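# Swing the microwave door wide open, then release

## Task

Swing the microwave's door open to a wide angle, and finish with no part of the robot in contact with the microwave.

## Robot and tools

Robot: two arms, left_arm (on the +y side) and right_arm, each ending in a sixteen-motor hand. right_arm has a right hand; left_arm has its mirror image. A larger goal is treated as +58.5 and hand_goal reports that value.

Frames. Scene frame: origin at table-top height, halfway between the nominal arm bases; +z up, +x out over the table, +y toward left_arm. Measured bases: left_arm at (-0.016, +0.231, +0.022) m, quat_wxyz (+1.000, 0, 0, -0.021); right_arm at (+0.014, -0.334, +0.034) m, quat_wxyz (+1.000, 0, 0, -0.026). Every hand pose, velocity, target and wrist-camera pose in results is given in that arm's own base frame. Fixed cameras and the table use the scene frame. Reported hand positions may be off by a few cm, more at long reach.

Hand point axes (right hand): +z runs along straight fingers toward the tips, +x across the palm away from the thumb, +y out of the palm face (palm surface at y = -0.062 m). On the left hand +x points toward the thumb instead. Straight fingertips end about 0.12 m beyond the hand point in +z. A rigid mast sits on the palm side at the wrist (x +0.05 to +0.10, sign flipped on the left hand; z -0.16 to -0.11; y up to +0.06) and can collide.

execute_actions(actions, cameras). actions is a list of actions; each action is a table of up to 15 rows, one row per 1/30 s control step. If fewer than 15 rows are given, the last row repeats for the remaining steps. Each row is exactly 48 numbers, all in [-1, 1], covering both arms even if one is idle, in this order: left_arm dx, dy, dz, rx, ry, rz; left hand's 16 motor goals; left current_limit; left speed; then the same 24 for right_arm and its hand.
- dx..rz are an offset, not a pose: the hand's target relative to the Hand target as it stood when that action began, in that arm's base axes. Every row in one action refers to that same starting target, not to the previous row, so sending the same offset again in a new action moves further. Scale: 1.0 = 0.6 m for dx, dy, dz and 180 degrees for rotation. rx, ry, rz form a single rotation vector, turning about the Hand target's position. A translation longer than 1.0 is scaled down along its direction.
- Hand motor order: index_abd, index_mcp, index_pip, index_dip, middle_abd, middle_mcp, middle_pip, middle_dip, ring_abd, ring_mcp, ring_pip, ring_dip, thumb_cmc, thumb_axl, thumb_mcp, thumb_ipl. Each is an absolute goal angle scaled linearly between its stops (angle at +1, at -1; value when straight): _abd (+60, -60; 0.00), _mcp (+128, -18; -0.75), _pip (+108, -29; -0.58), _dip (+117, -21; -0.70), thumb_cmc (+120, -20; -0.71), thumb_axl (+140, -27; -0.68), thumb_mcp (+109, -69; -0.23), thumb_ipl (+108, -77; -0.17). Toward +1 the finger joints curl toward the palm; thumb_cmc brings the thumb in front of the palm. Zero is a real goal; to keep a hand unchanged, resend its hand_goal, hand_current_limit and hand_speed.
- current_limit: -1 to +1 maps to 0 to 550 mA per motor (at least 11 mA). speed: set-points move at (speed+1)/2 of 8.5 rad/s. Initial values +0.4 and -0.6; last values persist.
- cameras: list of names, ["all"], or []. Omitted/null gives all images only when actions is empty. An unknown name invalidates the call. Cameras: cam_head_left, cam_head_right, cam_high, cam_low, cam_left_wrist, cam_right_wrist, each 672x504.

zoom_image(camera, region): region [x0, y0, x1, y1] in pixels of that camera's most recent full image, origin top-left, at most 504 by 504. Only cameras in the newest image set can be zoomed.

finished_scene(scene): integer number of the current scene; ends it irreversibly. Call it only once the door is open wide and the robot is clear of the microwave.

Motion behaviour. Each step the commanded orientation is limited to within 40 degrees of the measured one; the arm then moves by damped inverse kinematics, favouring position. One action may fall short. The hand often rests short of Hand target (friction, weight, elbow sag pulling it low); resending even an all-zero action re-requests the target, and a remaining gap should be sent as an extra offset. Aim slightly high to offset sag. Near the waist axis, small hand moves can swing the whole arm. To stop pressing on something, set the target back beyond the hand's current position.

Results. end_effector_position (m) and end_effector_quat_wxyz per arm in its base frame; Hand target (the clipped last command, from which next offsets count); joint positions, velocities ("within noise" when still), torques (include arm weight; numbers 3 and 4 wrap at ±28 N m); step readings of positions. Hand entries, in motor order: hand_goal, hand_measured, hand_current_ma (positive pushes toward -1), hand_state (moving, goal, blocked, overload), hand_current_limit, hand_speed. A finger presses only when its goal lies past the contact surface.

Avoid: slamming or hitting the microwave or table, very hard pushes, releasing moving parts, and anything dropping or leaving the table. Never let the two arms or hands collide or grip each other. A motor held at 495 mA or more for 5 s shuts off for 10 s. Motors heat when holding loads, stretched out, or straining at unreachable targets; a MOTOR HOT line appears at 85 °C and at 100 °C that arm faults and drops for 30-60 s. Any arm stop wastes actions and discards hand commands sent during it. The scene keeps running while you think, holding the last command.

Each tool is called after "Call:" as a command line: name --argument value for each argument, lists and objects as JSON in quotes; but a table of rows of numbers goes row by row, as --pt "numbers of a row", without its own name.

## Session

Call:
execute_actions --actions '[]'

Scene clock: 0.00 s.
left_arm: end_effector_position=(+0.3662, -0.2287, +0.1977) hand_goal=(+0.000, -0.754, -0.576, -0.696, +0.000, -0.754, -0.576, -0.696, +0.000, -0.754, -0.576, -0.696, -0.714, -0.678, -0.226, -0.168) hand_measured=(+0.000, -0.754, -0.576, -0.696, +0.000, -0.754, -0.576, -0.696, +0.000, -0.754, -0.576, -0.696, -0.714, -0.678, -0.226, -0.168) hand_current_ma=(+0, +0, +0, +0, +0, +0, +0, +0, +0, +0, +0, +0, +0, +0, +0, +0) hand_state=(goal, goal, goal, goal, goal, goal, goal, goal, goal, goal, goal, goal, goal, goal, goal, goal) hand_current_limit=0.40 hand_speed=-0.60 end_effector_quat_wxyz=(+0.176, +0.488, +0.816, +0.257) | right_arm: end_effector_position=(+0.8503, +0.0078, +0.1133) hand_goal=(+0.000, -0.754, -0.576, -0.696, +0.000, -0.754, -0.576, -0.696, +0.000, -0.754, -0.576, -0.696, -0.714, -0.678, -0.226, -0.168) hand_measured=(+0.000, -0.754, -0.576, -0.696, +0.000, -0.754, -0.576, -0.696, +0.000, -0.754, -0.576, -0.696, -0.714, -0.678, -0.226, -0.168) hand_current_ma=(+0, +0, +0, +0, +0, +0, +0, +0, +0, +0, +0, +0, +0, +0, +0, +0) hand_state=(goal, goal, goal, goal, goal, goal, goal, goal, goal, goal, goal, goal, goal, goal, goal, goal) hand_current_limit=0.40 hand_speed=-0.60 end_effector_quat_wxyz=(+0.095, +0.967, +0.069, +0.226)
Joint positions: left_arm=[-0.967 1.428 1.016 -1.033 -0.622 -1.42] | right_arm=[0.153 2.649 2.846 -1.322 0.221 1.532]
Joint velocities: within noise
Joint torques (N m): no reading
Motor temperatures (°C): left_arm=[28 25 33 29 28 26] | right_arm=[28 28 30 26 30 26]
Heat: left arm: hottest elbow 33 °C; right arm: hottest elbow 30 °C.
Hand target: left_arm +0.3706, -0.2350, +0.2066; +0.187, +0.484, +0.817, +0.252 | right_arm +0.8533, +0.0083, +0.1116; +0.094, +0.966, +0.068, +0.230

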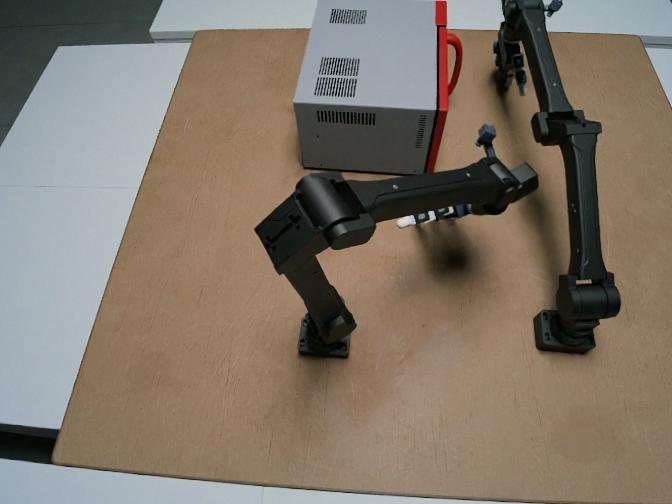

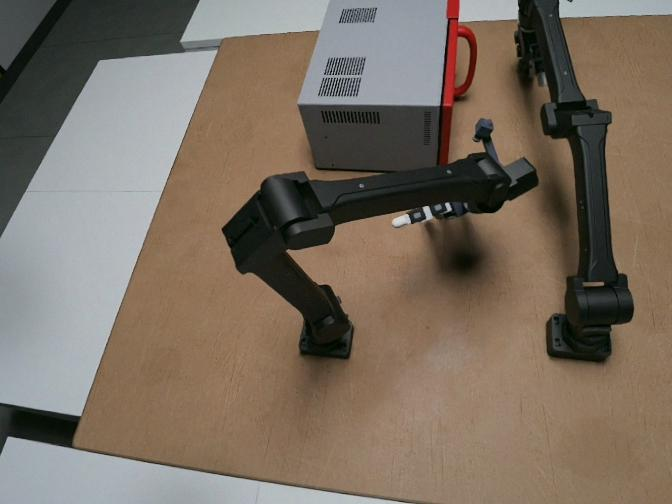

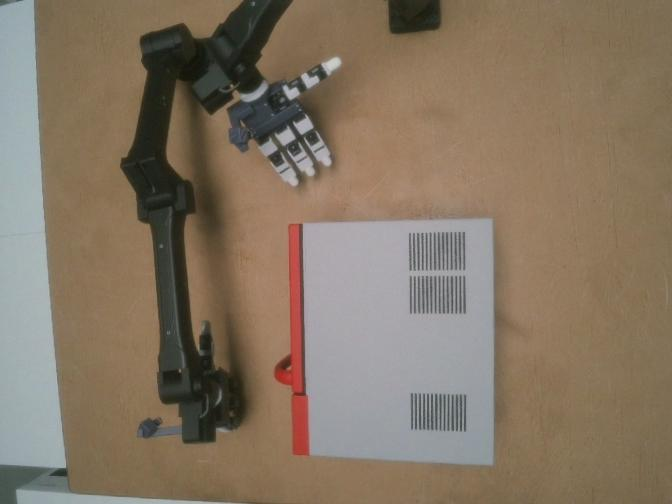

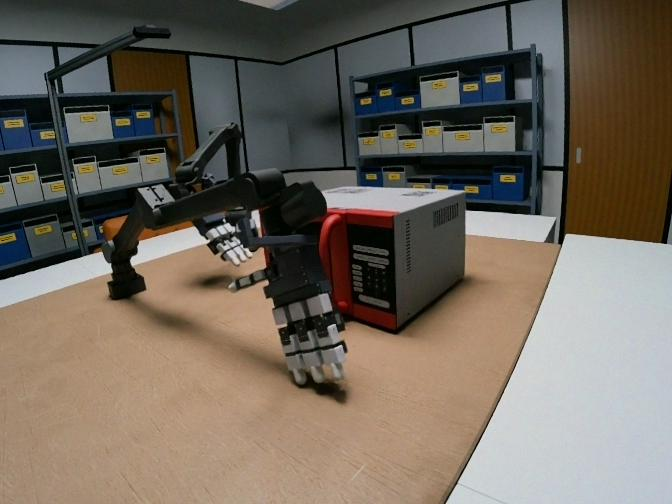

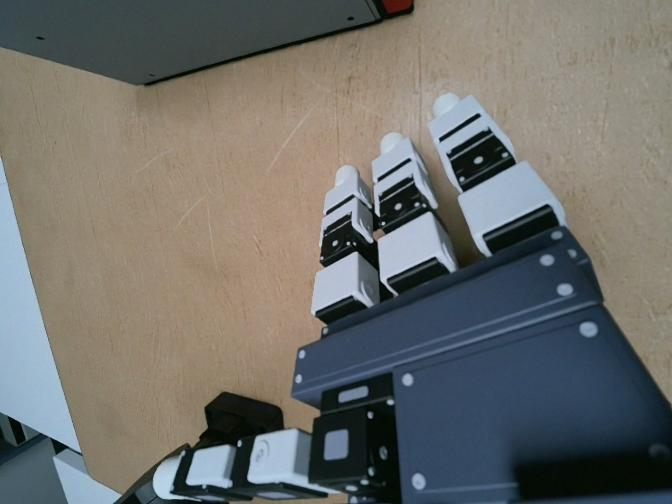

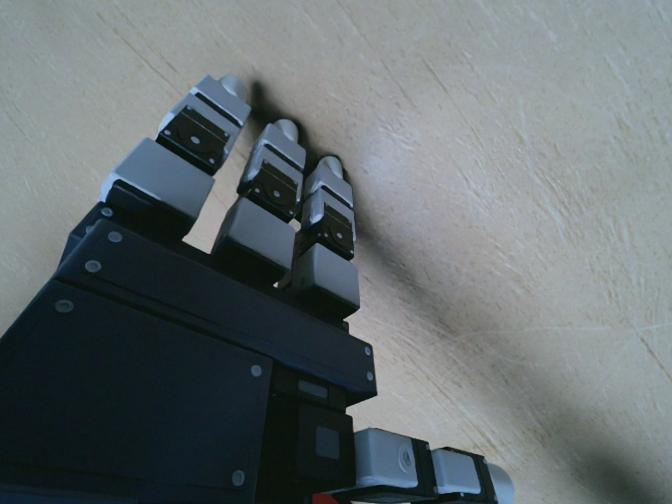

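Call:
execute_actions --actions '[[[0.025,0.215,0.04,0,0,0.0944,0,-0.754,-0.576,-0.696,0,-0.754,-0.576,-0.696,0,-0.754,-0.576,-0.696,-0.714,-0.678,-0.226,-0.168,0.4,-0.6,-0.122,-0.047,0.064,0.1438,-0.1404,0.0709,0,-0.754,-0.401,0.174,0,-0.754,-0.401,0.174,0,-0.754,-0.401,0.174,0.571,-0.678,0.281,0.319,0.4,-0.6]],[[-0.043,0.187,0.02,0,0,0.0944,0,-0.754,-0.576,-0.696,0,-0.754,-0.576,-0.696,0,-0.754,-0.576,-0.696,-0.714,-0.678,-0.226,-0.168,0.4,-0.6,-0.117,0.083,-0.05,0.0733,-0.1309,0.1441,0,-0.754,-0.401,0.174,0,-0.754,-0.401,0.174,0,-0.754,-0.401,0.174,0.571,-0.678,0.281,0.319,0.4,-0.6]],[[-0.092,0.152,0,0,0,0.0944,0,-0.754,-0.576,-0.696,0,-0.754,-0.576,-0.696,0,-0.754,-0.576,-0.696,-0.714,-0.678,-0.226,-0.168,0.4,-0.6,-0.017,0.117,-0.043,0.0135,-0.0542,0.122,0,-0.754,-0.401,0.174,0,-0.754,-0.401,0.174,0,-0.754,-0.401,0.174,0.571,-0.678,0.281,0.319,0.4,-0.6]],[[0,0,0,0,0,0,0,-0.754,-0.576,-0.696,0,-0.754,-0.576,-0.696,0,-0.754,-0.576,-0.696,-0.714,-0.678,-0.226,-0.168,0.4,-0.6,0,0.04,0,0,0,0,0,-0.754,-0.401,0.174,0,-0.754,-0.401,0.174,0,-0.754,-0.401,0.174,0.571,-0.678,0.281,0.319,0.4,-0.6]]]' --cameras '["cam_high","cam_low"]'

Call:
zoom_image --camera "cam_high" --region '[140, 230, 340, 430]'

Scene clock: 78.67 s.
left_arm: end_effector_position=(+0.3065, +0.0946, +0.2415) hand_goal=(+0.000, -0.754, -0.576, -0.696, +0.000, -0.754, -0.576, -0.696, +0.000, -0.754, -0.576, -0.696, -0.714, -0.678, -0.226, -0.168) hand_measured=(+0.000, -0.760, -0.576, -0.696, +0.000, -0.762, -0.576, -0.696, +0.000, -0.762, -0.576, -0.696, -0.720, -0.678, -0.224, -0.168) hand_current_ma=(+0, -8, -1, +0, +0, -13, -1, +0, +0, -13, -1, +0, -10, +1, +4, +0) hand_state=(goal, goal, goal, goal, goal, goal, goal, goal, goal, goal, goal, goal, goal, goal, goal, goal) hand_current_limit=0.40 hand_speed=-0.60 end_effector_quat_wxyz=(+0.061, +0.087, +0.945, +0.309) | right_arm: end_effector_position=(+0.7023, +0.1225, +0.1134) hand_goal=(+0.000, -0.754, -0.402, +0.174, +0.000, -0.754, -0.402, +0.174, +0.000, -0.754, -0.402, +0.174, +0.570, -0.678, +0.280, +0.318) hand_measured=(-0.002, -0.752, -0.404, +0.170, -0.002, -0.752, -0.404, +0.172, -0.002, -0.752, -0.404, +0.172, +0.556, -0.680, +0.278, +0.316) hand_current_ma=(+0, +0, +0, -1, +0, +0, +0, -1, +0, +0, +0, -1, -9, +0, +0, -1) hand_state=(goal, goal, goal, goal, goal, goal, goal, goal, goal, goal, goal, goal, goal, goal, goal, goal) hand_current_limit=0.40 hand_speed=-0.60 end_effector_quat_wxyz=(-0.395, +0.575, +0.418, +0.582)
Joint positions: left_arm=[-0.259 1.146 0.887 -1.29 -0.64 -1.639] | right_arm=[-0.02 2.037 1.133 0.87 -1.245 1.505]
Joint torques (N m): left_arm=[-0.03 -6.24 7.91 -0.13 -0.79 0.14] | right_arm=[1.08 -14.68 6.26 1.96 0.13 0.04]
Motor temperatures (°C): left_arm=[28 26 40 29 29 26] | right_arm=[28 46 43 26 30 26]
Heat: left arm: hottest elbow 40 °C; right arm: hottest shoulder 46 °C.
Hand target: left_arm +0.3046, +0.0974, +0.2425; +0.061, +0.085, +0.946, +0.308 | right_arm +0.6997, +0.1240, +0.0939; -0.405, +0.580, +0.405, +0.579
Off the commanded pose: left_arm 0.004 m, 0 deg | right_arm 0.020 m, 2 deg.
Step readings (end_effector_position of left_arm | right_arm):
0: (+0.3662, -0.2287, +0.1977) | (+0.8503, +0.0078, +0.1133)
1: (+0.3664, -0.2284, +0.1977) | (+0.8504, +0.0090, +0.1124)
2: (+0.3675, -0.2239, +0.1983) | (+0.8486, +0.0130, +0.1086)
4: (+0.3702, -0.2060, +0.2016) | (+0.8349, +0.0229, +0.0996)
8: (+0.3817, -0.1403, +0.2184) | (+0.8044, +0.0216, +0.1089)
15: (+0.3863, -0.1071, +0.2317) | (+0.7757, -0.0178, +0.1556)
16: (+0.3860, -0.1069, +0.2313) | (+0.7728, -0.0223, +0.1588)
17: (+0.3848, -0.1025, +0.2306) | (+0.7670, -0.0227, +0.1601)
19: (+0.3799, -0.0841, +0.2303) | (+0.7454, -0.0142, +0.1573)
23: (+0.3674, -0.0242, +0.2345) | (+0.7061, +0.0193, +0.1386)
30: (+0.3613, +0.0028, +0.2419) | (+0.6853, +0.0554, +0.1231)
31: (+0.3612, +0.0031, +0.2420) | (+0.6857, +0.0555, +0.1243)
32: (+0.3586, +0.0072, +0.2412) | (+0.6852, +0.0594, +0.1263)
34: (+0.3491, +0.0232, +0.2396) | (+0.6820, +0.0708, +0.1315)
38: (+0.3199, +0.0724, +0.2381) | (+0.6811, +0.0909, +0.1316)
45: (+0.3069, +0.0936, +0.2416) | (+0.6949, +0.1015, +0.1012)
46: (+0.3068, +0.0937, +0.2417) | (+0.6963, +0.1015, +0.0994)
47: (+0.3067, +0.0938, +0.2416) | (+0.6973, +0.1015, +0.0984)
49: (+0.3066, +0.0940, +0.2415) | (+0.6999, +0.1033, +0.0999)
53: (+0.3065, +0.0945, +0.2415) | (+0.7040, +0.1092, +0.1131)
60: (+0.3065, +0.0946, +0.2415) | (+0.7042, +0.1222, +0.1256)
Images, in order (width x height): cam_high 672x504, cam_low 672x504.

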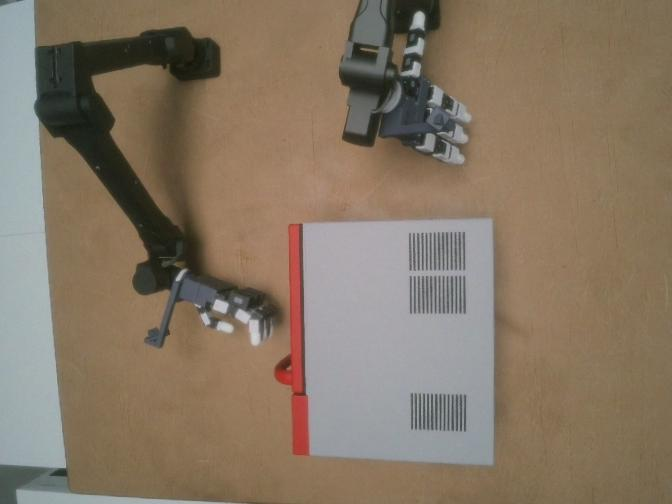

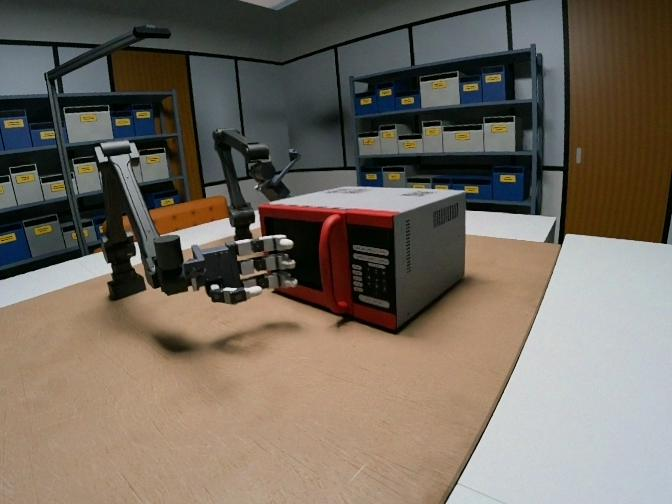

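Scaled by 2.520 from the camera's 672x504 image, which has a finer 960x720 frame.

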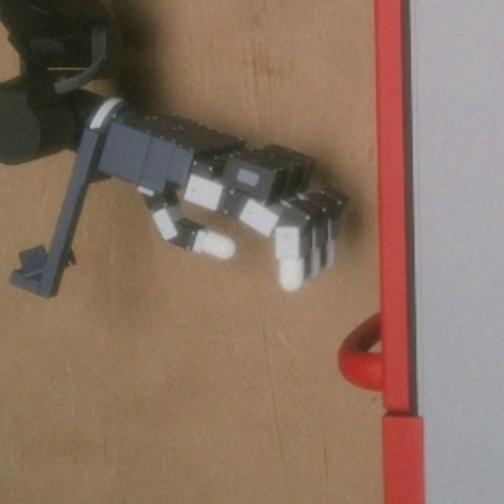

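Call:
execute_actions --actions '[[[0,0,0,0,0,0,0,-0.754,-0.576,-0.696,0,-0.754,-0.576,-0.696,0,-0.754,-0.576,-0.696,-0.714,-0.678,-0.226,-0.168,0.4,-0.6,0,0.0625,0,0,0,0,0,-0.754,-0.401,0.174,0,-0.754,-0.401,0.174,0,-0.754,-0.401,0.174,0.571,-0.678,0.281,0.319,0.6,-0.4]],[[0,0,0,0,0,0,0,-0.754,-0.576,-0.696,0,-0.754,-0.576,-0.696,0,-0.754,-0.576,-0.696,-0.714,-0.678,-0.226,-0.168,0.4,-0.6,0,0.0625,0,0,0,0,0,-0.754,-0.401,0.174,0,-0.754,-0.401,0.174,0,-0.754,-0.401,0.174,0.571,-0.678,0.281,0.319,0.6,-0.4]],[[0,0,0,0,0,0,0,-0.754,-0.576,-0.696,0,-0.754,-0.576,-0.696,0,-0.754,-0.576,-0.696,-0.714,-0.678,-0.226,-0.168,0.4,-0.6,0.07,0,0,0,0,0,0,-0.754,-0.401,0.174,0,-0.754,-0.401,0.174,0,-0.754,-0.401,0.174,0.571,-0.678,0.281,0.319,0.6,-0.4]],[[0,0,0,0,0,0,0,-0.754,-0.576,-0.696,0,-0.754,-0.576,-0.696,0,-0.754,-0.576,-0.696,-0.714,-0.678,-0.226,-0.168,0.4,-0.6,0.06,0,0,0,0,0,0,-0.754,-0.401,0.174,0,-0.754,-0.401,0.174,0,-0.754,-0.401,0.174,0.571,-0.678,0.281,0.319,0.6,-0.4]]]' --cameras '["cam_high","cam_low","cam_right_wrist"]'

Call:
zoom_image --camera "cam_high" --region '[140, 230, 340, 430]'

Scene clock: 107.97 s.
left_arm: end_effector_position=(+0.3065, +0.0946, +0.2415) hand_goal=(+0.000, -0.754, -0.576, -0.696, +0.000, -0.754, -0.576, -0.696, +0.000, -0.754, -0.576, -0.696, -0.714, -0.678, -0.226, -0.168) hand_measured=(+0.000, -0.760, -0.576, -0.696, +0.000, -0.762, -0.576, -0.696, +0.000, -0.762, -0.576, -0.696, -0.720, -0.678, -0.224, -0.168) hand_current_ma=(+0, -8, -1, +0, +0, -13, -1, +0, +0, -13, -1, +0, -10, +1, +4, +0) hand_state=(goal, goal, goal, goal, goal, goal, goal, goal, goal, goal, goal, goal, goal, goal, goal, goal) hand_current_limit=0.40 hand_speed=-0.60 end_effector_quat_wxyz=(+0.061, +0.087, +0.945, +0.309) | right_arm: end_effector_position=(+0.7635, +0.1993, +0.0972) hand_goal=(+0.000, -0.754, -0.402, +0.174, +0.000, -0.754, -0.402, +0.174, +0.000, -0.754, -0.402, +0.174, +0.570, -0.678, +0.280, +0.318) hand_measured=(-0.002, -0.754, -0.404, +0.170, -0.002, -0.754, -0.404, +0.172, -0.004, -0.756, -0.404, +0.172, +0.556, -0.680, +0.278, +0.316) hand_current_ma=(+0, +0, +0, -1, +0, +0, +0, -1, -1, +0, -1, -1, -9, +0, +0, -1) hand_state=(goal, goal, goal, goal, goal, goal, goal, goal, goal, goal, goal, goal, goal, goal, goal, goal) hand_current_limit=0.60 hand_speed=-0.40 end_effector_quat_wxyz=(-0.403, +0.579, +0.408, +0.579)
Joint positions: left_arm=[-0.259 1.146 0.887 -1.29 -0.64 -1.639] | right_arm=[0.105 2.181 1.355 0.816 -1.117 1.556]
Joint torques (N m): left_arm=[0.15 -6.07 7.94 -0.18 -0.78 0.15] | right_arm=[0.62 -16.73 11.84 1.06 -0.07 0.01]
Motor temperatures (°C): left_arm=[28 26 39 29 29 26] | right_arm=[28 41 38 26 29 26]
Heat: left arm: hottest elbow 39 °C; right arm: hottest shoulder 41 °C.
Hand target: left_arm +0.3046, +0.0974, +0.2425; +0.061, +0.085, +0.946, +0.308 | right_arm +0.7778, +0.1989, +0.0940; -0.405, +0.580, +0.405, +0.579
Off the commanded pose: left_arm 0.004 m, 0 deg | right_arm 0.015 m, 0 deg.
Step readings (end_effector_position of left_arm | right_arm):
0: (+0.3065, +0.0946, +0.2415) | (+0.7023, +0.1225, +0.1134)
1: (+0.3065, +0.0946, +0.2415) | (+0.7026, +0.1224, +0.1134)
2: (+0.3065, +0.0946, +0.2415) | (+0.7034, +0.1232, +0.1138)
4: (+0.3065, +0.0946, +0.2415) | (+0.7062, +0.1251, +0.1151)
8: (+0.3065, +0.0946, +0.2415) | (+0.7052, +0.1428, +0.1181)
15: (+0.3065, +0.0946, +0.2415) | (+0.7006, +0.1658, +0.1154)
16: (+0.3065, +0.0946, +0.2415) | (+0.7009, +0.1655, +0.1150)
17: (+0.3065, +0.0946, +0.2415) | (+0.7021, +0.1650, +0.1144)
19: (+0.3065, +0.0946, +0.2415) | (+0.7048, +0.1659, +0.1133)
23: (+0.3065, +0.0946, +0.2415) | (+0.7033, +0.1792, +0.1127)
30: (+0.3065, +0.0946, +0.2415) | (+0.6982, +0.1997, +0.1113)
31: (+0.3065, +0.0946, +0.2415) | (+0.6984, +0.1995, +0.1110)
32: (+0.3065, +0.0946, +0.2415) | (+0.6990, +0.1987, +0.1102)
34: (+0.3065, +0.0946, +0.2415) | (+0.7035, +0.1995, +0.1072)
38: (+0.3065, +0.0946, +0.2415) | (+0.7188, +0.2007, +0.0990)
45: (+0.3065, +0.0946, +0.2415) | (+0.7260, +0.1998, +0.0934)
46: (+0.3065, +0.0946, +0.2415) | (+0.7265, +0.1999, +0.0940)
47: (+0.3065, +0.0946, +0.2415) | (+0.7283, +0.2004, +0.0947)
49: (+0.3065, +0.0946, +0.2415) | (+0.7362, +0.2003, +0.0960)
53: (+0.3065, +0.0946, +0.2415) | (+0.7559, +0.1987, +0.1002)
60: (+0.3065, +0.0946, +0.2415) | (+0.7632, +0.1992, +0.1000)
Images, in order (width x height): cam_high 672x504, cam_low 672x504, cam_right_wrist 672x504.

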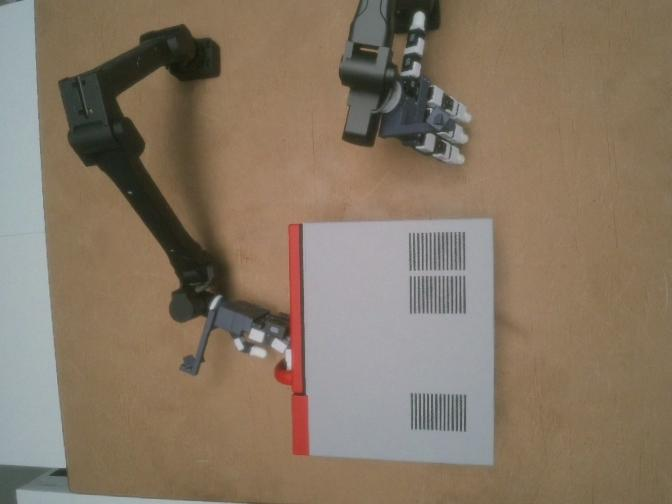

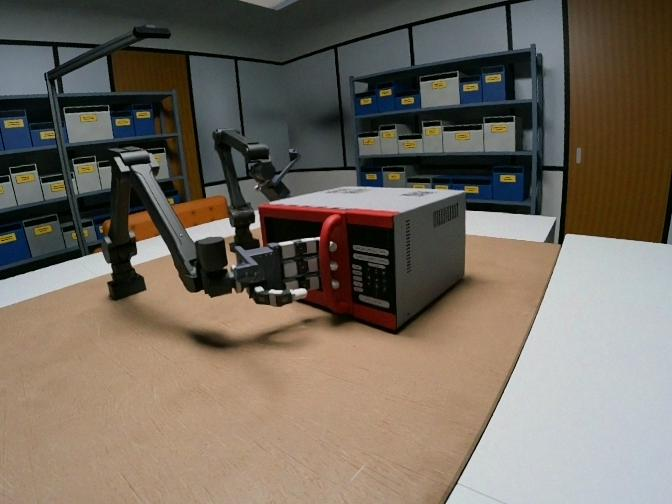

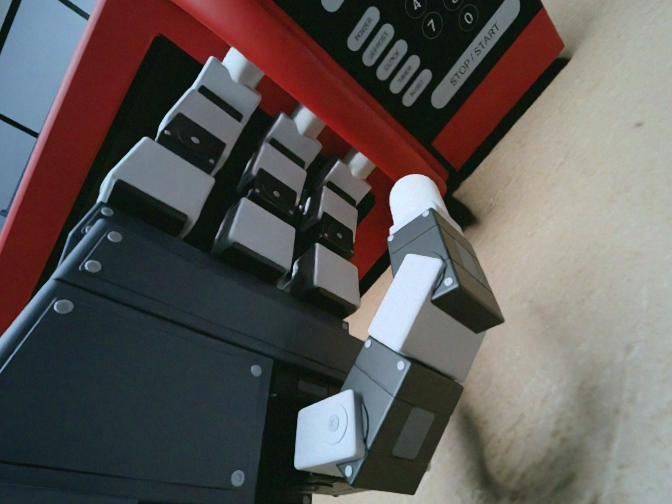

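Scaled by 2.520 from the camera's 672x504 image, which has a finer 960x720 frame.

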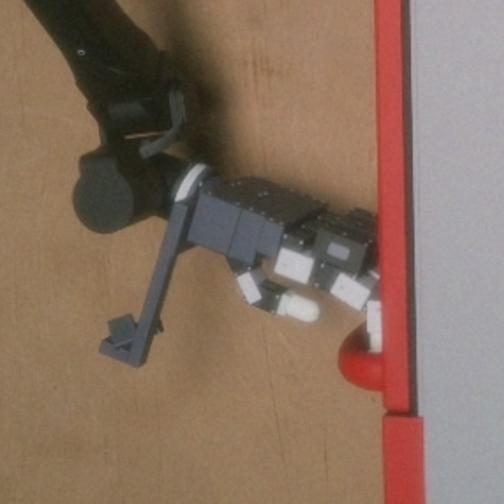

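Call:
execute_actions --actions '[[[0,0,0,0,0,0,0,-0.754,-0.576,-0.696,0,-0.754,-0.576,-0.696,0,-0.754,-0.576,-0.696,-0.714,-0.678,-0.226,-0.168,0.4,-0.6,0.035,0,0,0,0,0,0,-0.754,-0.212,0.536,0,-0.754,-0.212,0.536,0,-0.754,-0.212,0.536,0.571,-0.678,0.281,0.319,0.7,-0.4]],[[0,0,0,0,0,0,0,-0.754,-0.576,-0.696,0,-0.754,-0.576,-0.696,0,-0.754,-0.576,-0.696,-0.714,-0.678,-0.226,-0.168,0.4,-0.6,-0.01,-0.07,0,0,0,0,0,-0.754,-0.212,0.536,0,-0.754,-0.212,0.536,0,-0.754,-0.212,0.536,0.571,-0.678,0.281,0.319,0.7,-0.4]],[[0,0,0,0,0,0,0,-0.754,-0.576,-0.696,0,-0.754,-0.576,-0.696,0,-0.754,-0.576,-0.696,-0.714,-0.678,-0.226,-0.168,0.4,-0.6,-0.01,-0.06,0,0,0,0,0,-0.754,-0.212,0.536,0,-0.754,-0.212,0.536,0,-0.754,-0.212,0.536,0.571,-0.678,0.281,0.319,0.7,-0.4]],[[0,0,0,0,0,0,0,-0.754,-0.576,-0.696,0,-0.754,-0.576,-0.696,0,-0.754,-0.576,-0.696,-0.714,-0.678,-0.226,-0.168,0.4,-0.6,-0.01,-0.045,0,0,0,0,0,-0.754,-0.212,0.536,0,-0.754,-0.212,0.536,0,-0.754,-0.212,0.536,0.571,-0.678,0.281,0.319,0.7,-0.4]],[[0,0,0,0,0,0,0,-0.754,-0.576,-0.696,0,-0.754,-0.576,-0.696,0,-0.754,-0.576,-0.696,-0.714,-0.678,-0.226,-0.168,0.4,-0.6,-0.01,-0.03,0,0,0,0,0,-0.754,-0.212,0.536,0,-0.754,-0.212,0.536,0,-0.754,-0.212,0.536,0.571,-0.678,0.281,0.319,0.7,-0.4]]]' --cameras '["cam_high"]'

Scene clock: 137.10 s.
left_arm: end_effector_position=(+0.3065, +0.0946, +0.2415) hand_goal=(+0.000, -0.754, -0.576, -0.696, +0.000, -0.754, -0.576, -0.696, +0.000, -0.754, -0.576, -0.696, -0.714, -0.678, -0.226, -0.168) hand_measured=(+0.000, -0.760, -0.576, -0.696, +0.000, -0.762, -0.576, -0.696, +0.000, -0.762, -0.576, -0.696, -0.720, -0.678, -0.224, -0.168) hand_current_ma=(+0, -8, -1, +0, +0, -13, -1, +0, +0, -13, -1, +0, -10, +1, +4, +0) hand_state=(goal, goal, goal, goal, goal, goal, goal, goal, goal, goal, goal, goal, goal, goal, goal, goal) hand_current_limit=0.40 hand_speed=-0.60 end_effector_quat_wxyz=(+0.061, +0.087, +0.945, +0.309) | right_arm: end_effector_position=(+0.7782, +0.0707, +0.0898) hand_goal=(+0.000, -0.754, -0.212, +0.536, +0.000, -0.754, -0.212, +0.536, +0.000, -0.754, -0.212, +0.536, +0.570, -0.678, +0.280, +0.318) hand_measured=(-0.002, -0.754, -0.214, +0.532, -0.006, -0.754, -0.214, +0.534, -0.010, -0.754, -0.214, +0.534, +0.556, -0.680, +0.280, +0.316) hand_current_ma=(+0, +0, +0, -1, -2, +0, -1, -1, -4, +0, +0, -1, -9, +0, +0, -1) hand_state=(goal, goal, goal, goal, goal, goal, goal, goal, goal, goal, goal, goal, goal, goal, goal, goal) hand_current_limit=0.70 hand_speed=-0.40 end_effector_quat_wxyz=(-0.406, +0.586, +0.399, +0.577)
Joint positions: left_arm=[-0.259 1.146 0.887 -1.29 -0.64 -1.639] | right_arm=[-0.096 2.214 1.405 0.789 -1.308 1.568]
Joint torques (N m): left_arm=[0.38 -6.42 8.02 -0.18 -0.77 0.13] | right_arm=[1.26 -19.9 6.86 1.92 -0.19 -0.13]
Heat: left arm: hottest elbow 39 °C; right arm: hottest shoulder 42 °C.
Hand target: left_arm +0.3046, +0.0974, +0.2425; +0.061, +0.085, +0.946, +0.308 | right_arm +0.7747, +0.0762, +0.0942; -0.405, +0.580, +0.406, +0.579
Off the commanded pose: left_arm 0.004 m, 0 deg | right_arm 0.008 m, 1 deg.
Step readings (end_effector_position of left_arm | right_arm):
0: (+0.3065, +0.0946, +0.2415) | (+0.7635, +0.1993, +0.0972)
1: (+0.3065, +0.0946, +0.2415) | (+0.7636, +0.1993, +0.0973)
2: (+0.3065, +0.0946, +0.2415) | (+0.7645, +0.1996, +0.0973)
4: (+0.3065, +0.0946, +0.2415) | (+0.7685, +0.2013, +0.0974)
8: (+0.3065, +0.0946, +0.2415) | (+0.7764, +0.2012, +0.0967)
15: (+0.3065, +0.0946, +0.2415) | (+0.7775, +0.2015, +0.0968)
16: (+0.3065, +0.0946, +0.2415) | (+0.7775, +0.2014, +0.0968)
17: (+0.3065, +0.0946, +0.2415) | (+0.7777, +0.1993, +0.0968)
19: (+0.3065, +0.0946, +0.2415) | (+0.7782, +0.1974, +0.0969)
23: (+0.3065, +0.0946, +0.2415) | (+0.7778, +0.1978, +0.0967)
30: (+0.3065, +0.0946, +0.2415) | (+0.7777, +0.1979, +0.0967)
31: (+0.3065, +0.0946, +0.2415) | (+0.7776, +0.1977, +0.0967)
32: (+0.3065, +0.0946, +0.2415) | (+0.7774, +0.1976, +0.0968)
34: (+0.3065, +0.0946, +0.2415) | (+0.7773, +0.1978, +0.0968)
38: (+0.3065, +0.0946, +0.2415) | (+0.7772, +0.1979, +0.0965)
45: (+0.3065, +0.0946, +0.2415) | (+0.7771, +0.1982, +0.0965)
46: (+0.3065, +0.0946, +0.2415) | (+0.7770, +0.1980, +0.0965)
47: (+0.3065, +0.0946, +0.2415) | (+0.7766, +0.1980, +0.0965)
49: (+0.3065, +0.0946, +0.2415) | (+0.7723, +0.1999, +0.0963)
53: (+0.3065, +0.0946, +0.2415) | (+0.7620, +0.1886, +0.0924)
60: (+0.3065, +0.0946, +0.2415) | (+0.7781, +0.1013, +0.0897)
61: (+0.3065, +0.0946, +0.2415) | (+0.7796, +0.0894, +0.0897)
62: (+0.3065, +0.0946, +0.2415) | (+0.7805, +0.0795, +0.0897)
64: (+0.3065, +0.0946, +0.2415) | (+0.7805, +0.0670, +0.0897)
68: (+0.3065, +0.0946, +0.2415) | (+0.7793, +0.0639, +0.0898)
75: (+0.3065, +0.0946, +0.2415) | (+0.7784, +0.0689, +0.0898)
Images, in order (width x height): cam_high 672x504.

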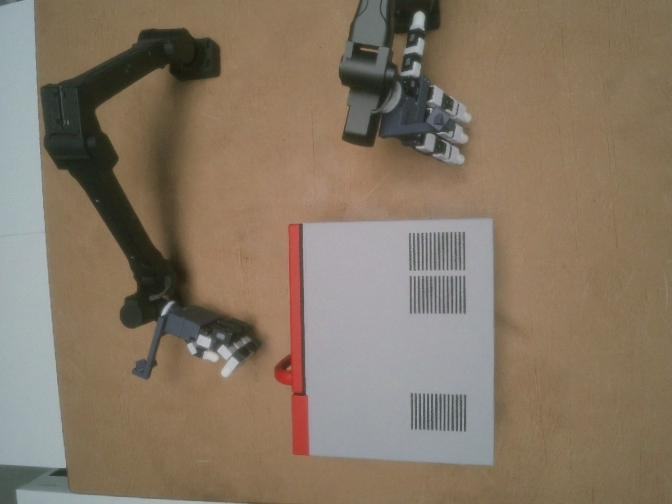

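Call:
execute_actions --actions '[[[0,0,0,0,0,0,0,-0.754,-0.576,-0.696,0,-0.754,-0.576,-0.696,0,-0.754,-0.576,-0.696,-0.714,-0.678,-0.226,-0.168,0.4,-0.6,-0.125,0.1,0,0,0,0,0,-0.754,-0.401,0.174,0,-0.754,-0.401,0.174,0,-0.754,-0.401,0.174,0.571,-0.678,0.281,0.319,0.6,-0.3]],[[0,0,0,0,0,0,0,-0.754,-0.576,-0.696,0,-0.754,-0.576,-0.696,0,-0.754,-0.576,-0.696,-0.714,-0.678,-0.226,-0.168,0.4,-0.6,0,0.11,0,0,0,0,0,-0.754,-0.401,0.174,0,-0.754,-0.401,0.174,0,-0.754,-0.401,0.174,0.571,-0.678,0.281,0.319,0.6,-0.3]],[[0,0,0,0,0,0,0,-0.754,-0.576,-0.696,0,-0.754,-0.576,-0.696,0,-0.754,-0.576,-0.696,-0.714,-0.678,-0.226,-0.168,0.4,-0.6,0.07,0,0,0,0,0,0,-0.754,-0.401,0.174,0,-0.754,-0.401,0.174,0,-0.754,-0.401,0.174,0.571,-0.678,0.281,0.319,0.6,-0.3]],[[0,0,0,0,0,0,0,-0.754,-0.576,-0.696,0,-0.754,-0.576,-0.696,0,-0.754,-0.576,-0.696,-0.714,-0.678,-0.226,-0.168,0.4,-0.6,0.06,0,0,0,0,0,0,-0.754,-0.401,0.174,0,-0.754,-0.401,0.174,0,-0.754,-0.401,0.174,0.571,-0.678,0.281,0.319,0.6,-0.3]],[[0,0,0,0,0,0,0,-0.754,-0.576,-0.696,0,-0.754,-0.576,-0.696,0,-0.754,-0.576,-0.696,-0.714,-0.678,-0.226,-0.168,0.4,-0.6,0.055,0,0,0,0,0,0,-0.754,-0.401,0.174,0,-0.754,-0.401,0.174,0,-0.754,-0.401,0.174,0.571,-0.678,0.281,0.319,0.6,-0.3]]]' --cameras '["cam_high","cam_right_wrist"]'

Call:
zoom_image --camera "cam_high" --region '[140, 230, 340, 430]'

Scene clock: 187.87 s.
left_arm: end_effector_position=(+0.3065, +0.0946, +0.2415) hand_goal=(+0.000, -0.754, -0.576, -0.696, +0.000, -0.754, -0.576, -0.696, +0.000, -0.754, -0.576, -0.696, -0.714, -0.678, -0.226, -0.168) hand_measured=(+0.000, -0.760, -0.576, -0.696, +0.000, -0.762, -0.576, -0.696, +0.000, -0.762, -0.576, -0.696, -0.720, -0.678, -0.224, -0.168) hand_current_ma=(+0, -8, -1, +0, +0, -13, -1, +0, +0, -13, -1, +0, -10, +1, +4, +0) hand_state=(goal, goal, goal, goal, goal, goal, goal, goal, goal, goal, goal, goal, goal, goal, goal, goal) hand_current_limit=0.40 hand_speed=-0.60 end_effector_quat_wxyz=(+0.061, +0.087, +0.945, +0.309) | right_arm: end_effector_position=(+0.7948, +0.1961, +0.0963) hand_goal=(+0.000, -0.754, -0.402, +0.174, +0.000, -0.754, -0.402, +0.174, +0.000, -0.754, -0.402, +0.174, +0.570, -0.678, +0.280, +0.318) hand_measured=(-0.002, -0.754, -0.400, +0.176, -0.004, -0.756, -0.404, +0.176, -0.002, -0.774, -0.410, +0.176, +0.556, -0.680, +0.280, +0.316) hand_current_ma=(+0, +0, +0, +1, -1, -1, -1, +1, +0, -17, -4, +1, -8, +0, +0, -1) hand_state=(goal, goal, goal, goal, goal, goal, goal, goal, goal, goal, goal, goal, goal, goal, goal, goal) hand_current_limit=0.60 hand_speed=-0.30 end_effector_quat_wxyz=(-0.404, +0.581, +0.406, +0.578)
Joint positions: left_arm=[-0.259 1.146 0.887 -1.29 -0.64 -1.639] | right_arm=[0.095 2.238 1.47 0.757 -1.125 1.561]
Joint torques (N m): left_arm=[0.03 -5.95 7.87 -0.03 -0.78 0.16] | right_arm=[1.38 -17.55 13.09 0.8 0.27 -0.03]
Heat: left arm: hottest elbow 39 °C; right arm: hottest shoulder 45 °C.
Hand target: left_arm +0.3046, +0.0974, +0.2425; +0.061, +0.085, +0.946, +0.308 | right_arm +0.8106, +0.2022, +0.0939; -0.405, +0.580, +0.406, +0.579
Off the commanded pose: left_arm 0.004 m, 0 deg | right_arm 0.017 m, 0 deg.
Step readings (end_effector_position of left_arm | right_arm):
0: (+0.3065, +0.0946, +0.2415) | (+0.7782, +0.0707, +0.0898)
1: (+0.3065, +0.0946, +0.2415) | (+0.7777, +0.0710, +0.0892)
2: (+0.3065, +0.0946, +0.2415) | (+0.7744, +0.0738, +0.0881)
4: (+0.3065, +0.0946, +0.2415) | (+0.7577, +0.0769, +0.0843)
8: (+0.3065, +0.0946, +0.2415) | (+0.7199, +0.1083, +0.0803)
15: (+0.3065, +0.0946, +0.2415) | (+0.7015, +0.1477, +0.0918)
16: (+0.3065, +0.0946, +0.2415) | (+0.7015, +0.1474, +0.0925)
17: (+0.3065, +0.0946, +0.2415) | (+0.7035, +0.1467, +0.0927)
19: (+0.3065, +0.0946, +0.2415) | (+0.7082, +0.1467, +0.0927)
23: (+0.3065, +0.0946, +0.2415) | (+0.7060, +0.1726, +0.0933)
30: (+0.3065, +0.0946, +0.2415) | (+0.6995, +0.1991, +0.0932)
31: (+0.3065, +0.0946, +0.2415) | (+0.6995, +0.1991, +0.0932)
32: (+0.3065, +0.0946, +0.2415) | (+0.6996, +0.1991, +0.0931)
34: (+0.3065, +0.0946, +0.2415) | (+0.7030, +0.1999, +0.0935)
38: (+0.3065, +0.0946, +0.2415) | (+0.7192, +0.1997, +0.0968)
45: (+0.3065, +0.0946, +0.2415) | (+0.7279, +0.2007, +0.0997)
46: (+0.3065, +0.0946, +0.2415) | (+0.7282, +0.2007, +0.0997)
47: (+0.3065, +0.0946, +0.2415) | (+0.7297, +0.2013, +0.0995)
49: (+0.3065, +0.0946, +0.2415) | (+0.7372, +0.2003, +0.0991)
53: (+0.3065, +0.0946, +0.2415) | (+0.7561, +0.2008, +0.0998)
60: (+0.3065, +0.0946, +0.2415) | (+0.7628, +0.2006, +0.0973)
61: (+0.3065, +0.0946, +0.2415) | (+0.7633, +0.2007, +0.0977)
62: (+0.3065, +0.0946, +0.2415) | (+0.7646, +0.2007, +0.0975)
64: (+0.3065, +0.0946, +0.2415) | (+0.7723, +0.2003, +0.0978)
68: (+0.3065, +0.0946, +0.2415) | (+0.7886, +0.1984, +0.0991)
75: (+0.3065, +0.0946, +0.2415) | (+0.7948, +0.1959, +0.0964)
Images, in order (width x height): cam_high 672x504, cam_right_wrist 672x504.

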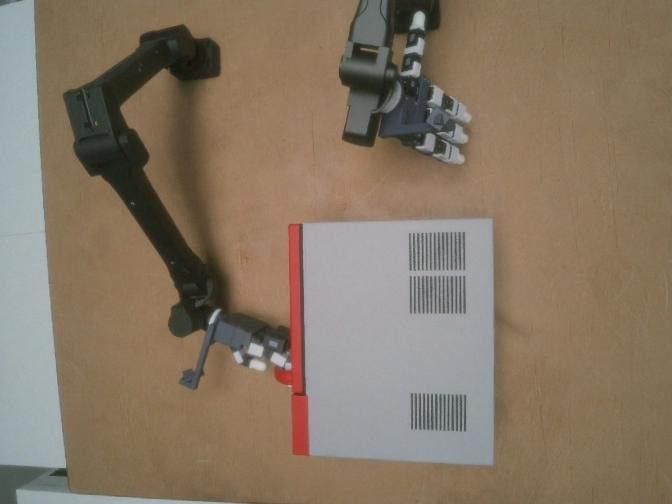

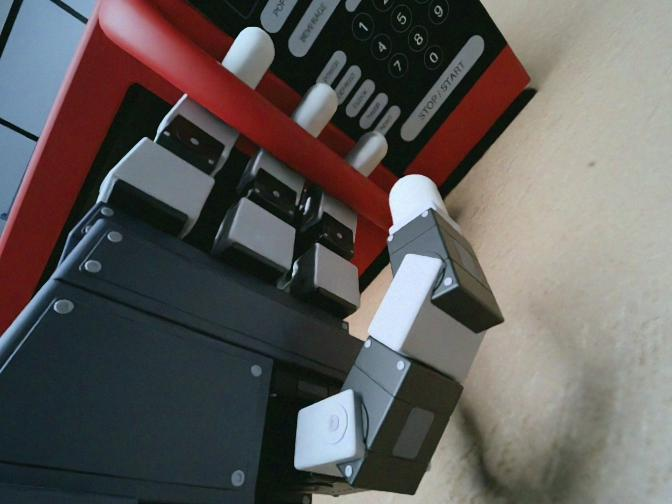

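Scaled by 2.520 from the camera's 672x504 image, which has a finer 960x720 frame.

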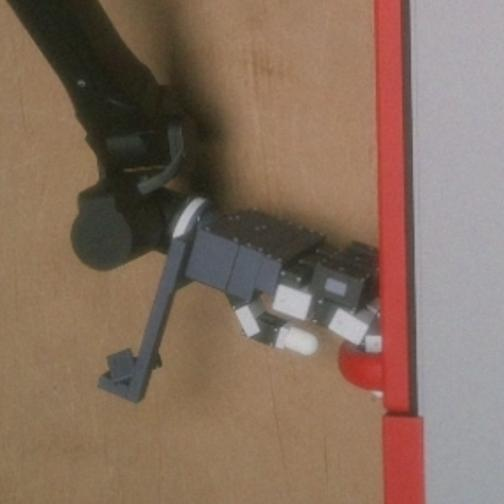

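Call:
execute_actions --actions '[[[0,0,0,0,0,0,0,-0.754,-0.576,-0.696,0,-0.754,-0.576,-0.696,0,-0.754,-0.576,-0.696,-0.714,-0.678,-0.226,-0.168,0.4,-0.6,0,0,0,0,0,0,0,-0.754,-0.05,0.754,0,-0.754,-0.05,0.754,0,-0.754,-0.05,0.754,0.571,-0.678,0.281,0.319,0.77,-0.3]],[[0,0,0,0,0,0,0,-0.754,-0.576,-0.696,0,-0.754,-0.576,-0.696,0,-0.754,-0.576,-0.696,-0.714,-0.678,-0.226,-0.168,0.4,-0.6,-0.01,-0.07,0,0,0,0,0,-0.754,-0.05,0.754,0,-0.754,-0.05,0.754,0,-0.754,-0.05,0.754,0.571,-0.678,0.281,0.319,0.77,-0.3]],[[0,0,0,0,0,0,0,-0.754,-0.576,-0.696,0,-0.754,-0.576,-0.696,0,-0.754,-0.576,-0.696,-0.714,-0.678,-0.226,-0.168,0.4,-0.6,0,-0.06,0,0,0,0,0,-0.754,-0.05,0.754,0,-0.754,-0.05,0.754,0,-0.754,-0.05,0.754,0.571,-0.678,0.281,0.319,0.77,-0.3]],[[0,0,0,0,0,0,0,-0.754,-0.576,-0.696,0,-0.754,-0.576,-0.696,0,-0.754,-0.576,-0.696,-0.714,-0.678,-0.226,-0.168,0.4,-0.6,0,-0.04,0,0,0,0,0,-0.754,-0.05,0.754,0,-0.754,-0.05,0.754,0,-0.754,-0.05,0.754,0.571,-0.678,0.281,0.319,0.77,-0.3]]]' --cameras '["cam_high","cam_right_wrist"]'

Scene clock: 209.90 s.
left_arm: end_effector_position=(+0.3065, +0.0946, +0.2415) hand_goal=(+0.000, -0.754, -0.576, -0.696, +0.000, -0.754, -0.576, -0.696, +0.000, -0.754, -0.576, -0.696, -0.714, -0.678, -0.226, -0.168) hand_measured=(+0.000, -0.760, -0.576, -0.696, +0.000, -0.762, -0.576, -0.696, +0.000, -0.762, -0.576, -0.696, -0.720, -0.678, -0.224, -0.168) hand_current_ma=(+0, -8, -1, +0, +0, -13, -1, +0, +0, -13, -1, +0, -10, +1, +4, +0) hand_state=(goal, goal, goal, goal, goal, goal, goal, goal, goal, goal, goal, goal, goal, goal, goal, goal) hand_current_limit=0.40 hand_speed=-0.60 end_effector_quat_wxyz=(+0.061, +0.087, +0.945, +0.309) | right_arm: end_effector_position=(+0.8007, +0.1939, +0.0968) hand_goal=(+0.000, -0.754, -0.050, +0.754, +0.000, -0.754, -0.050, +0.754, +0.000, -0.754, -0.050, +0.754, +0.570, -0.678, +0.280, +0.318) hand_measured=(+0.024, -0.790, -0.272, +0.420, -0.012, -0.784, -0.222, +0.462, -0.016, -0.814, -0.268, +0.390, +0.556, -0.680, +0.280, +0.316) hand_current_ma=(+17, -49, -487, -487, -6, -37, -487, -487, -10, -106, -487, -487, -8, +0, +0, -1) hand_state=(blocked, blocked, blocked, blocked, goal, blocked, blocked, blocked, goal, blocked, blocked, blocked, goal, goal, goal, goal) hand_current_limit=0.77 hand_speed=-0.30 end_effector_quat_wxyz=(-0.421, +0.566, +0.422, +0.570)
Joint positions: left_arm=[-0.259 1.146 0.887 -1.29 -0.64 -1.639] | right_arm=[0.079 2.266 1.519 0.755 -1.199 1.574]
Joint torques (N m): left_arm=[0.26 -6.24 7.98 -0.02 -0.79 0.15] | right_arm=[-7.71 -21.01 6.57 1.51 -2.8 -0.13]
Heat: left arm: hottest elbow 39 °C; right arm: hottest shoulder 44 °C.
Hand target: left_arm +0.3046, +0.0974, +0.2425; +0.061, +0.085, +0.946, +0.308 | right_arm +0.8047, +0.1002, +0.0941; -0.405, +0.580, +0.406, +0.579
Off the commanded pose: left_arm 0.004 m, 0 deg | right_arm 0.094 m, 3 deg.
Step readings (end_effector_position of left_arm | right_arm):
0: (+0.3065, +0.0946, +0.2415) | (+0.7948, +0.1960, +0.0962)
1: (+0.3065, +0.0946, +0.2415) | (+0.7947, +0.1961, +0.0962)
2: (+0.3065, +0.0946, +0.2415) | (+0.7945, +0.1961, +0.0962)
4: (+0.3065, +0.0946, +0.2415) | (+0.7954, +0.1967, +0.0970)
8: (+0.3065, +0.0946, +0.2415) | (+0.7993, +0.1963, +0.0969)
15: (+0.3065, +0.0946, +0.2415) | (+0.7999, +0.1960, +0.0969)
16: (+0.3065, +0.0946, +0.2415) | (+0.7999, +0.1959, +0.0969)
17: (+0.3065, +0.0946, +0.2415) | (+0.7997, +0.1951, +0.0969)
19: (+0.3065, +0.0946, +0.2415) | (+0.8003, +0.1918, +0.0966)
23: (+0.3065, +0.0946, +0.2415) | (+0.8002, +0.1922, +0.0966)
30: (+0.3065, +0.0946, +0.2415) | (+0.8002, +0.1920, +0.0966)
31: (+0.3065, +0.0946, +0.2415) | (+0.8001, +0.1921, +0.0966)
32: (+0.3065, +0.0946, +0.2415) | (+0.8002, +0.1917, +0.0966)
34: (+0.3065, +0.0946, +0.2415) | (+0.8003, +0.1923, +0.0967)
38: (+0.3065, +0.0946, +0.2415) | (+0.8004, +0.1929, +0.0967)
45: (+0.3065, +0.0946, +0.2415) | (+0.8004, +0.1931, +0.0965)
46: (+0.3065, +0.0946, +0.2415) | (+0.8004, +0.1929, +0.0965)
47: (+0.3065, +0.0946, +0.2415) | (+0.8004, +0.1930, +0.0968)
49: (+0.3065, +0.0946, +0.2415) | (+0.8005, +0.1933, +0.0967)
53: (+0.3065, +0.0946, +0.2415) | (+0.8007, +0.1935, +0.0969)
60: (+0.3065, +0.0946, +0.2415) | (+0.8007, +0.1938, +0.0966)
Images, in order (width x height): cam_high 672x504, cam_right_wrist 672x504.

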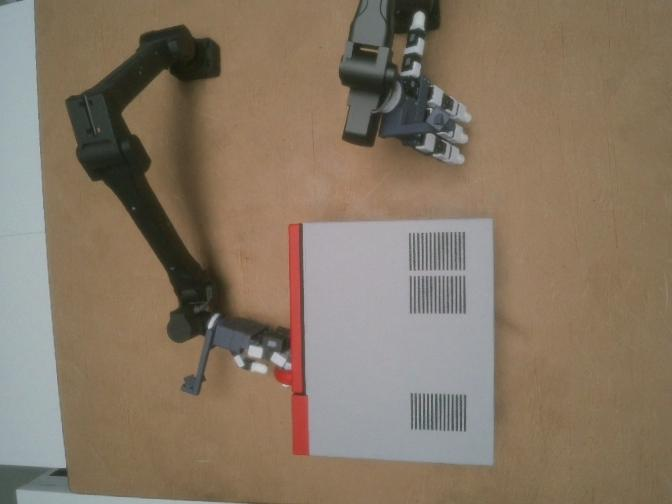

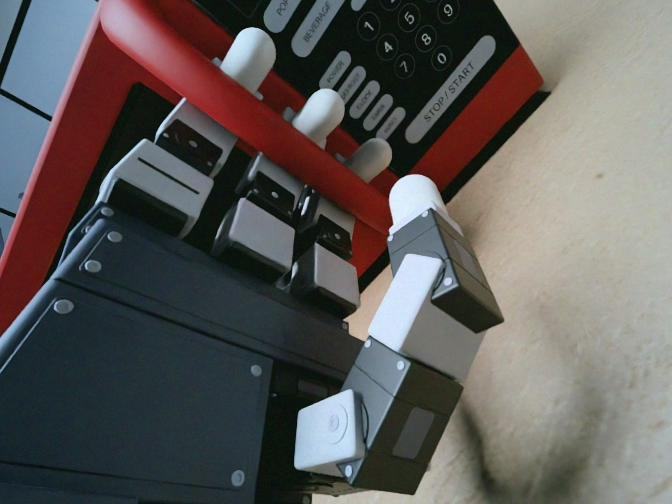

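Call:
execute_actions --actions '[[[0,0,0,0,0,0,0,-0.754,-0.576,-0.696,0,-0.754,-0.576,-0.696,0,-0.754,-0.576,-0.696,-0.714,-0.678,-0.226,-0.168,0.4,-0.6,0,-0.04,0,0,0,0,0,-0.754,-0.05,0.754,0,-0.754,-0.05,0.754,0,-0.754,-0.05,0.754,0.571,-0.678,0.281,0.319,0.77,-0.3]],[[0,0,0,0,0,0,0,-0.754,-0.576,-0.696,0,-0.754,-0.576,-0.696,0,-0.754,-0.576,-0.696,-0.714,-0.678,-0.226,-0.168,0.4,-0.6,0,-0.04,0,0,0,0,0,-0.754,-0.05,0.754,0,-0.754,-0.05,0.754,0,-0.754,-0.05,0.754,0.571,-0.678,0.281,0.319,0.77,-0.3]]]'

Scene clock: 220.20 s.
left_arm: end_effector_position=(+0.3065, +0.0946, +0.2415) hand_goal=(+0.000, -0.754, -0.576, -0.696, +0.000, -0.754, -0.576, -0.696, +0.000, -0.754, -0.576, -0.696, -0.714, -0.678, -0.226, -0.168) hand_measured=(+0.000, -0.760, -0.576, -0.696, +0.000, -0.762, -0.576, -0.696, +0.000, -0.762, -0.576, -0.696, -0.720, -0.678, -0.224, -0.168) hand_current_ma=(+0, -8, -1, +0, +0, -13, -1, +0, +0, -13, -1, +0, -10, +1, +4, +0) hand_state=(goal, goal, goal, goal, goal, goal, goal, goal, goal, goal, goal, goal, goal, goal, goal, goal) hand_current_limit=0.40 hand_speed=-0.60 end_effector_quat_wxyz=(+0.061, +0.087, +0.945, +0.309) | right_arm: end_effector_position=(+0.7806, +0.1190, +0.0951) hand_goal=(+0.000, -0.754, -0.050, +0.754, +0.000, -0.754, -0.050, +0.754, +0.000, -0.754, -0.050, +0.754, +0.570, -0.678, +0.280, +0.318) hand_measured=(+0.026, -0.816, -0.108, +0.688, -0.006, -0.822, -0.064, +0.712, -0.022, -0.844, -0.112, +0.696, +0.556, -0.680, +0.280, +0.316) hand_current_ma=(+19, -113, -95, -118, -2, -136, -9, -54, -14, -208, -101, -92, -8, +0, +0, -1) hand_state=(blocked, blocked, blocked, blocked, goal, blocked, goal, blocked, blocked, blocked, blocked, blocked, goal, goal, goal, goal) hand_current_limit=0.77 hand_speed=-0.30 end_effector_quat_wxyz=(-0.441, +0.551, +0.445, +0.552)
Joint positions: left_arm=[-0.259 1.146 0.887 -1.29 -0.64 -1.639] | right_arm=[-0.048 2.246 1.48 0.758 -1.402 1.557]
Joint torques (N m): left_arm=[0.32 -6.36 7.94 -0.01 -0.77 0.15] | right_arm=[-4.42 -19.25 9.22 0.99 2.56 -0.01]
Motor temperatures (°C): left_arm=[27 26 39 29 29 26] | right_arm=[28 44 39 26 36 26]
Heat: left arm: hottest elbow 39 °C; right arm: hottest shoulder 44 °C.
Hand target: left_arm +0.3046, +0.0974, +0.2425; +0.061, +0.085, +0.946, +0.308 | right_arm +0.8047, +0.0521, +0.0940; -0.405, +0.580, +0.406, +0.579
Off the commanded pose: left_arm 0.004 m, 0 deg | right_arm 0.071 m, 8 deg.
Step readings (end_effector_position of left_arm | right_arm):
0: (+0.3065, +0.0946, +0.2415) | (+0.8007, +0.1939, +0.0968)
1: (+0.3065, +0.0946, +0.2415) | (+0.8007, +0.1936, +0.0968)
2: (+0.3065, +0.0946, +0.2415) | (+0.8006, +0.1937, +0.0968)
4: (+0.3065, +0.0946, +0.2415) | (+0.8003, +0.1921, +0.0968)
8: (+0.3065, +0.0946, +0.2415) | (+0.7923, +0.1490, +0.0960)
15: (+0.3065, +0.0946, +0.2415) | (+0.7818, +0.1216, +0.0950)
16: (+0.3065, +0.0946, +0.2415) | (+0.7822, +0.1219, +0.0951)
17: (+0.3065, +0.0946, +0.2415) | (+0.7821, +0.1219, +0.0951)
19: (+0.3065, +0.0946, +0.2415) | (+0.7816, +0.1213, +0.0951)
23: (+0.3065, +0.0946, +0.2415) | (+0.7808, +0.1191, +0.0951)
30: (+0.3065, +0.0946, +0.2415) | (+0.7806, +0.1190, +0.0951)

Call:
execute_actions --actions '[[[0,0,0,0,0,0,0,-0.754,-0.576,-0.696,0,-0.754,-0.576,-0.696,0,-0.754,-0.576,-0.696,-0.714,-0.678,-0.226,-0.168,0.4,-0.6,-0.092,-0.013,0,0,0,-0.05,0,-0.754,-0.15,0.6,0,-0.754,-0.15,0.6,0,-0.754,-0.15,0.6,0.571,-0.678,0.281,0.319,0.5,-0.3]],[[0,0,0,0,0,0,0,-0.754,-0.576,-0.696,0,-0.754,-0.576,-0.696,0,-0.754,-0.576,-0.696,-0.714,-0.678,-0.226,-0.168,0.4,-0.6,-0.092,-0.079,0.01,0,0,-0.05,0,-0.754,-0.212,0.536,0,-0.754,-0.212,0.536,0,-0.754,-0.212,0.536,0.571,-0.678,0.281,0.319,0.5,-0.3]],[[0,0,0,0,0,0,0,-0.754,-0.576,-0.696,0,-0.754,-0.576,-0.696,0,-0.754,-0.576,-0.696,-0.714,-0.678,-0.226,-0.168,0.4,-0.6,-0.102,-0.061,0,0,0,-0.05,0,-0.754,-0.212,0.536,0,-0.754,-0.212,0.536,0,-0.754,-0.212,0.536,0.571,-0.678,0.281,0.319,0.5,-0.3]],[[0,0,0,0,0,0,0,-0.754,-0.576,-0.696,0,-0.754,-0.576,-0.696,0,-0.754,-0.576,-0.696,-0.714,-0.678,-0.226,-0.168,0.4,-0.6,-0.111,-0.036,0,0,0,-0.05,0,-0.754,-0.212,0.536,0,-0.754,-0.212,0.536,0,-0.754,-0.212,0.536,0.571,-0.678,0.281,0.319,0.5,-0.3]]]' --cameras '["cam_high"]'

Scene clock: 268.70 s.
left_arm: end_effector_position=(+0.3065, +0.0946, +0.2415) hand_goal=(+0.000, -0.754, -0.576, -0.696, +0.000, -0.754, -0.576, -0.696, +0.000, -0.754, -0.576, -0.696, -0.714, -0.678, -0.226, -0.168) hand_measured=(+0.000, -0.760, -0.576, -0.696, +0.000, -0.762, -0.576, -0.696, +0.000, -0.762, -0.576, -0.696, -0.720, -0.678, -0.224, -0.168) hand_current_ma=(+0, -8, -1, +0, +0, -13, -1, +0, +0, -13, -1, +0, -10, +1, +4, +0) hand_state=(goal, goal, goal, goal, goal, goal, goal, goal, goal, goal, goal, goal, goal, goal, goal, goal) hand_current_limit=0.40 hand_speed=-0.60 end_effector_quat_wxyz=(+0.061, +0.087, +0.945, +0.309) | right_arm: end_effector_position=(+0.5679, -0.0375, +0.0907) hand_goal=(+0.000, -0.754, -0.212, +0.536, +0.000, -0.754, -0.212, +0.536, +0.000, -0.754, -0.212, +0.536, +0.570, -0.678, +0.280, +0.318) hand_measured=(+0.000, -0.776, -0.220, +0.532, -0.004, -0.766, -0.214, +0.538, -0.010, -0.786, -0.220, +0.538, +0.556, -0.680, +0.280, +0.316) hand_current_ma=(+0, -22, -4, -1, -1, -9, -1, +1, -4, -41, -4, +1, -8, +0, +0, -1) hand_state=(goal, blocked, goal, goal, goal, goal, goal, goal, goal, blocked, goal, goal, goal, goal, goal, goal) hand_current_limit=0.50 hand_speed=-0.30 end_effector_quat_wxyz=(-0.226, +0.678, +0.226, +0.662)
Joint positions: left_arm=[-0.259 1.146 0.887 -1.29 -0.64 -1.639] | right_arm=[-0.194 1.826 0.599 1.194 -0.844 1.553]
Joint torques (N m): left_arm=[0.32 -6.12 8.02 -0.1 -0.77 0.13] | right_arm=[-1.49 -11.69 4.79 2.66 1.01 0.04]
Motor temperatures (°C): left_arm=[27 26 39 29 30 26] | right_arm=[29 45 39 26 43 26]
Heat: left arm: hottest elbow 39 °C; right arm: hottest shoulder 45 °C.
Hand target: left_arm +0.3046, +0.0974, +0.2425; +0.061, +0.085, +0.946, +0.308 | right_arm +0.5665, -0.0612, +0.1001; -0.206, +0.677, +0.207, +0.676
Off the commanded pose: left_arm 0.004 m, 0 deg | right_arm 0.026 m, 4 deg.
Step readings (end_effector_position of left_arm | right_arm):
0: (+0.3065, +0.0946, +0.2415) | (+0.7806, +0.1190, +0.0951)
1: (+0.3065, +0.0946, +0.2415) | (+0.7803, +0.1188, +0.0942)
2: (+0.3065, +0.0946, +0.2415) | (+0.7790, +0.1166, +0.0934)
4: (+0.3065, +0.0946, +0.2415) | (+0.7700, +0.1088, +0.0910)
8: (+0.3065, +0.0946, +0.2415) | (+0.7519, +0.0847, +0.0919)
15: (+0.3065, +0.0946, +0.2415) | (+0.7433, +0.0740, +0.0925)
16: (+0.3065, +0.0946, +0.2415) | (+0.7426, +0.0735, +0.0917)
17: (+0.3065, +0.0946, +0.2415) | (+0.7405, +0.0713, +0.0912)
19: (+0.3065, +0.0946, +0.2415) | (+0.7288, +0.0623, +0.0906)
23: (+0.3065, +0.0946, +0.2415) | (+0.7035, +0.0367, +0.0918)
30: (+0.3065, +0.0946, +0.2415) | (+0.6915, +0.0262, +0.0917)
31: (+0.3065, +0.0946, +0.2415) | (+0.6909, +0.0258, +0.0911)
32: (+0.3065, +0.0946, +0.2415) | (+0.6882, +0.0237, +0.0906)
34: (+0.3065, +0.0946, +0.2415) | (+0.6744, +0.0155, +0.0907)
38: (+0.3065, +0.0946, +0.2415) | (+0.6445, -0.0049, +0.0912)
45: (+0.3065, +0.0946, +0.2415) | (+0.6329, -0.0115, +0.0911)
46: (+0.3065, +0.0946, +0.2415) | (+0.6321, -0.0120, +0.0906)
47: (+0.3065, +0.0946, +0.2415) | (+0.6289, -0.0138, +0.0902)
49: (+0.3065, +0.0946, +0.2415) | (+0.6127, -0.0200, +0.0899)
53: (+0.3065, +0.0946, +0.2415) | (+0.5797, -0.0336, +0.0908)
60: (+0.3065, +0.0946, +0.2415) | (+0.5685, -0.0374, +0.0907)
Images, in order (width x height): cam_high 672x504.

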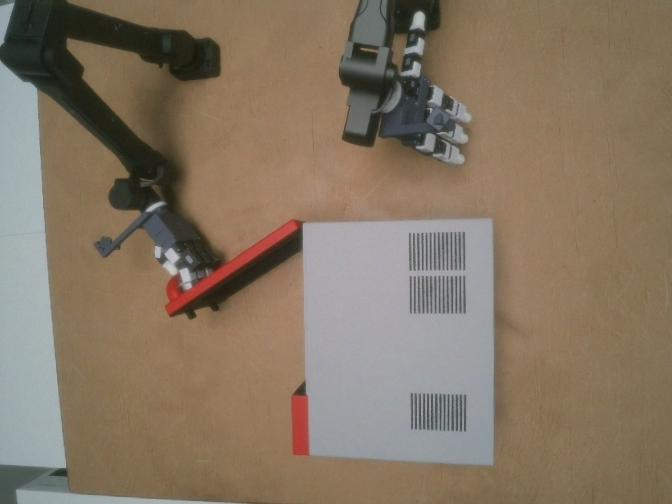

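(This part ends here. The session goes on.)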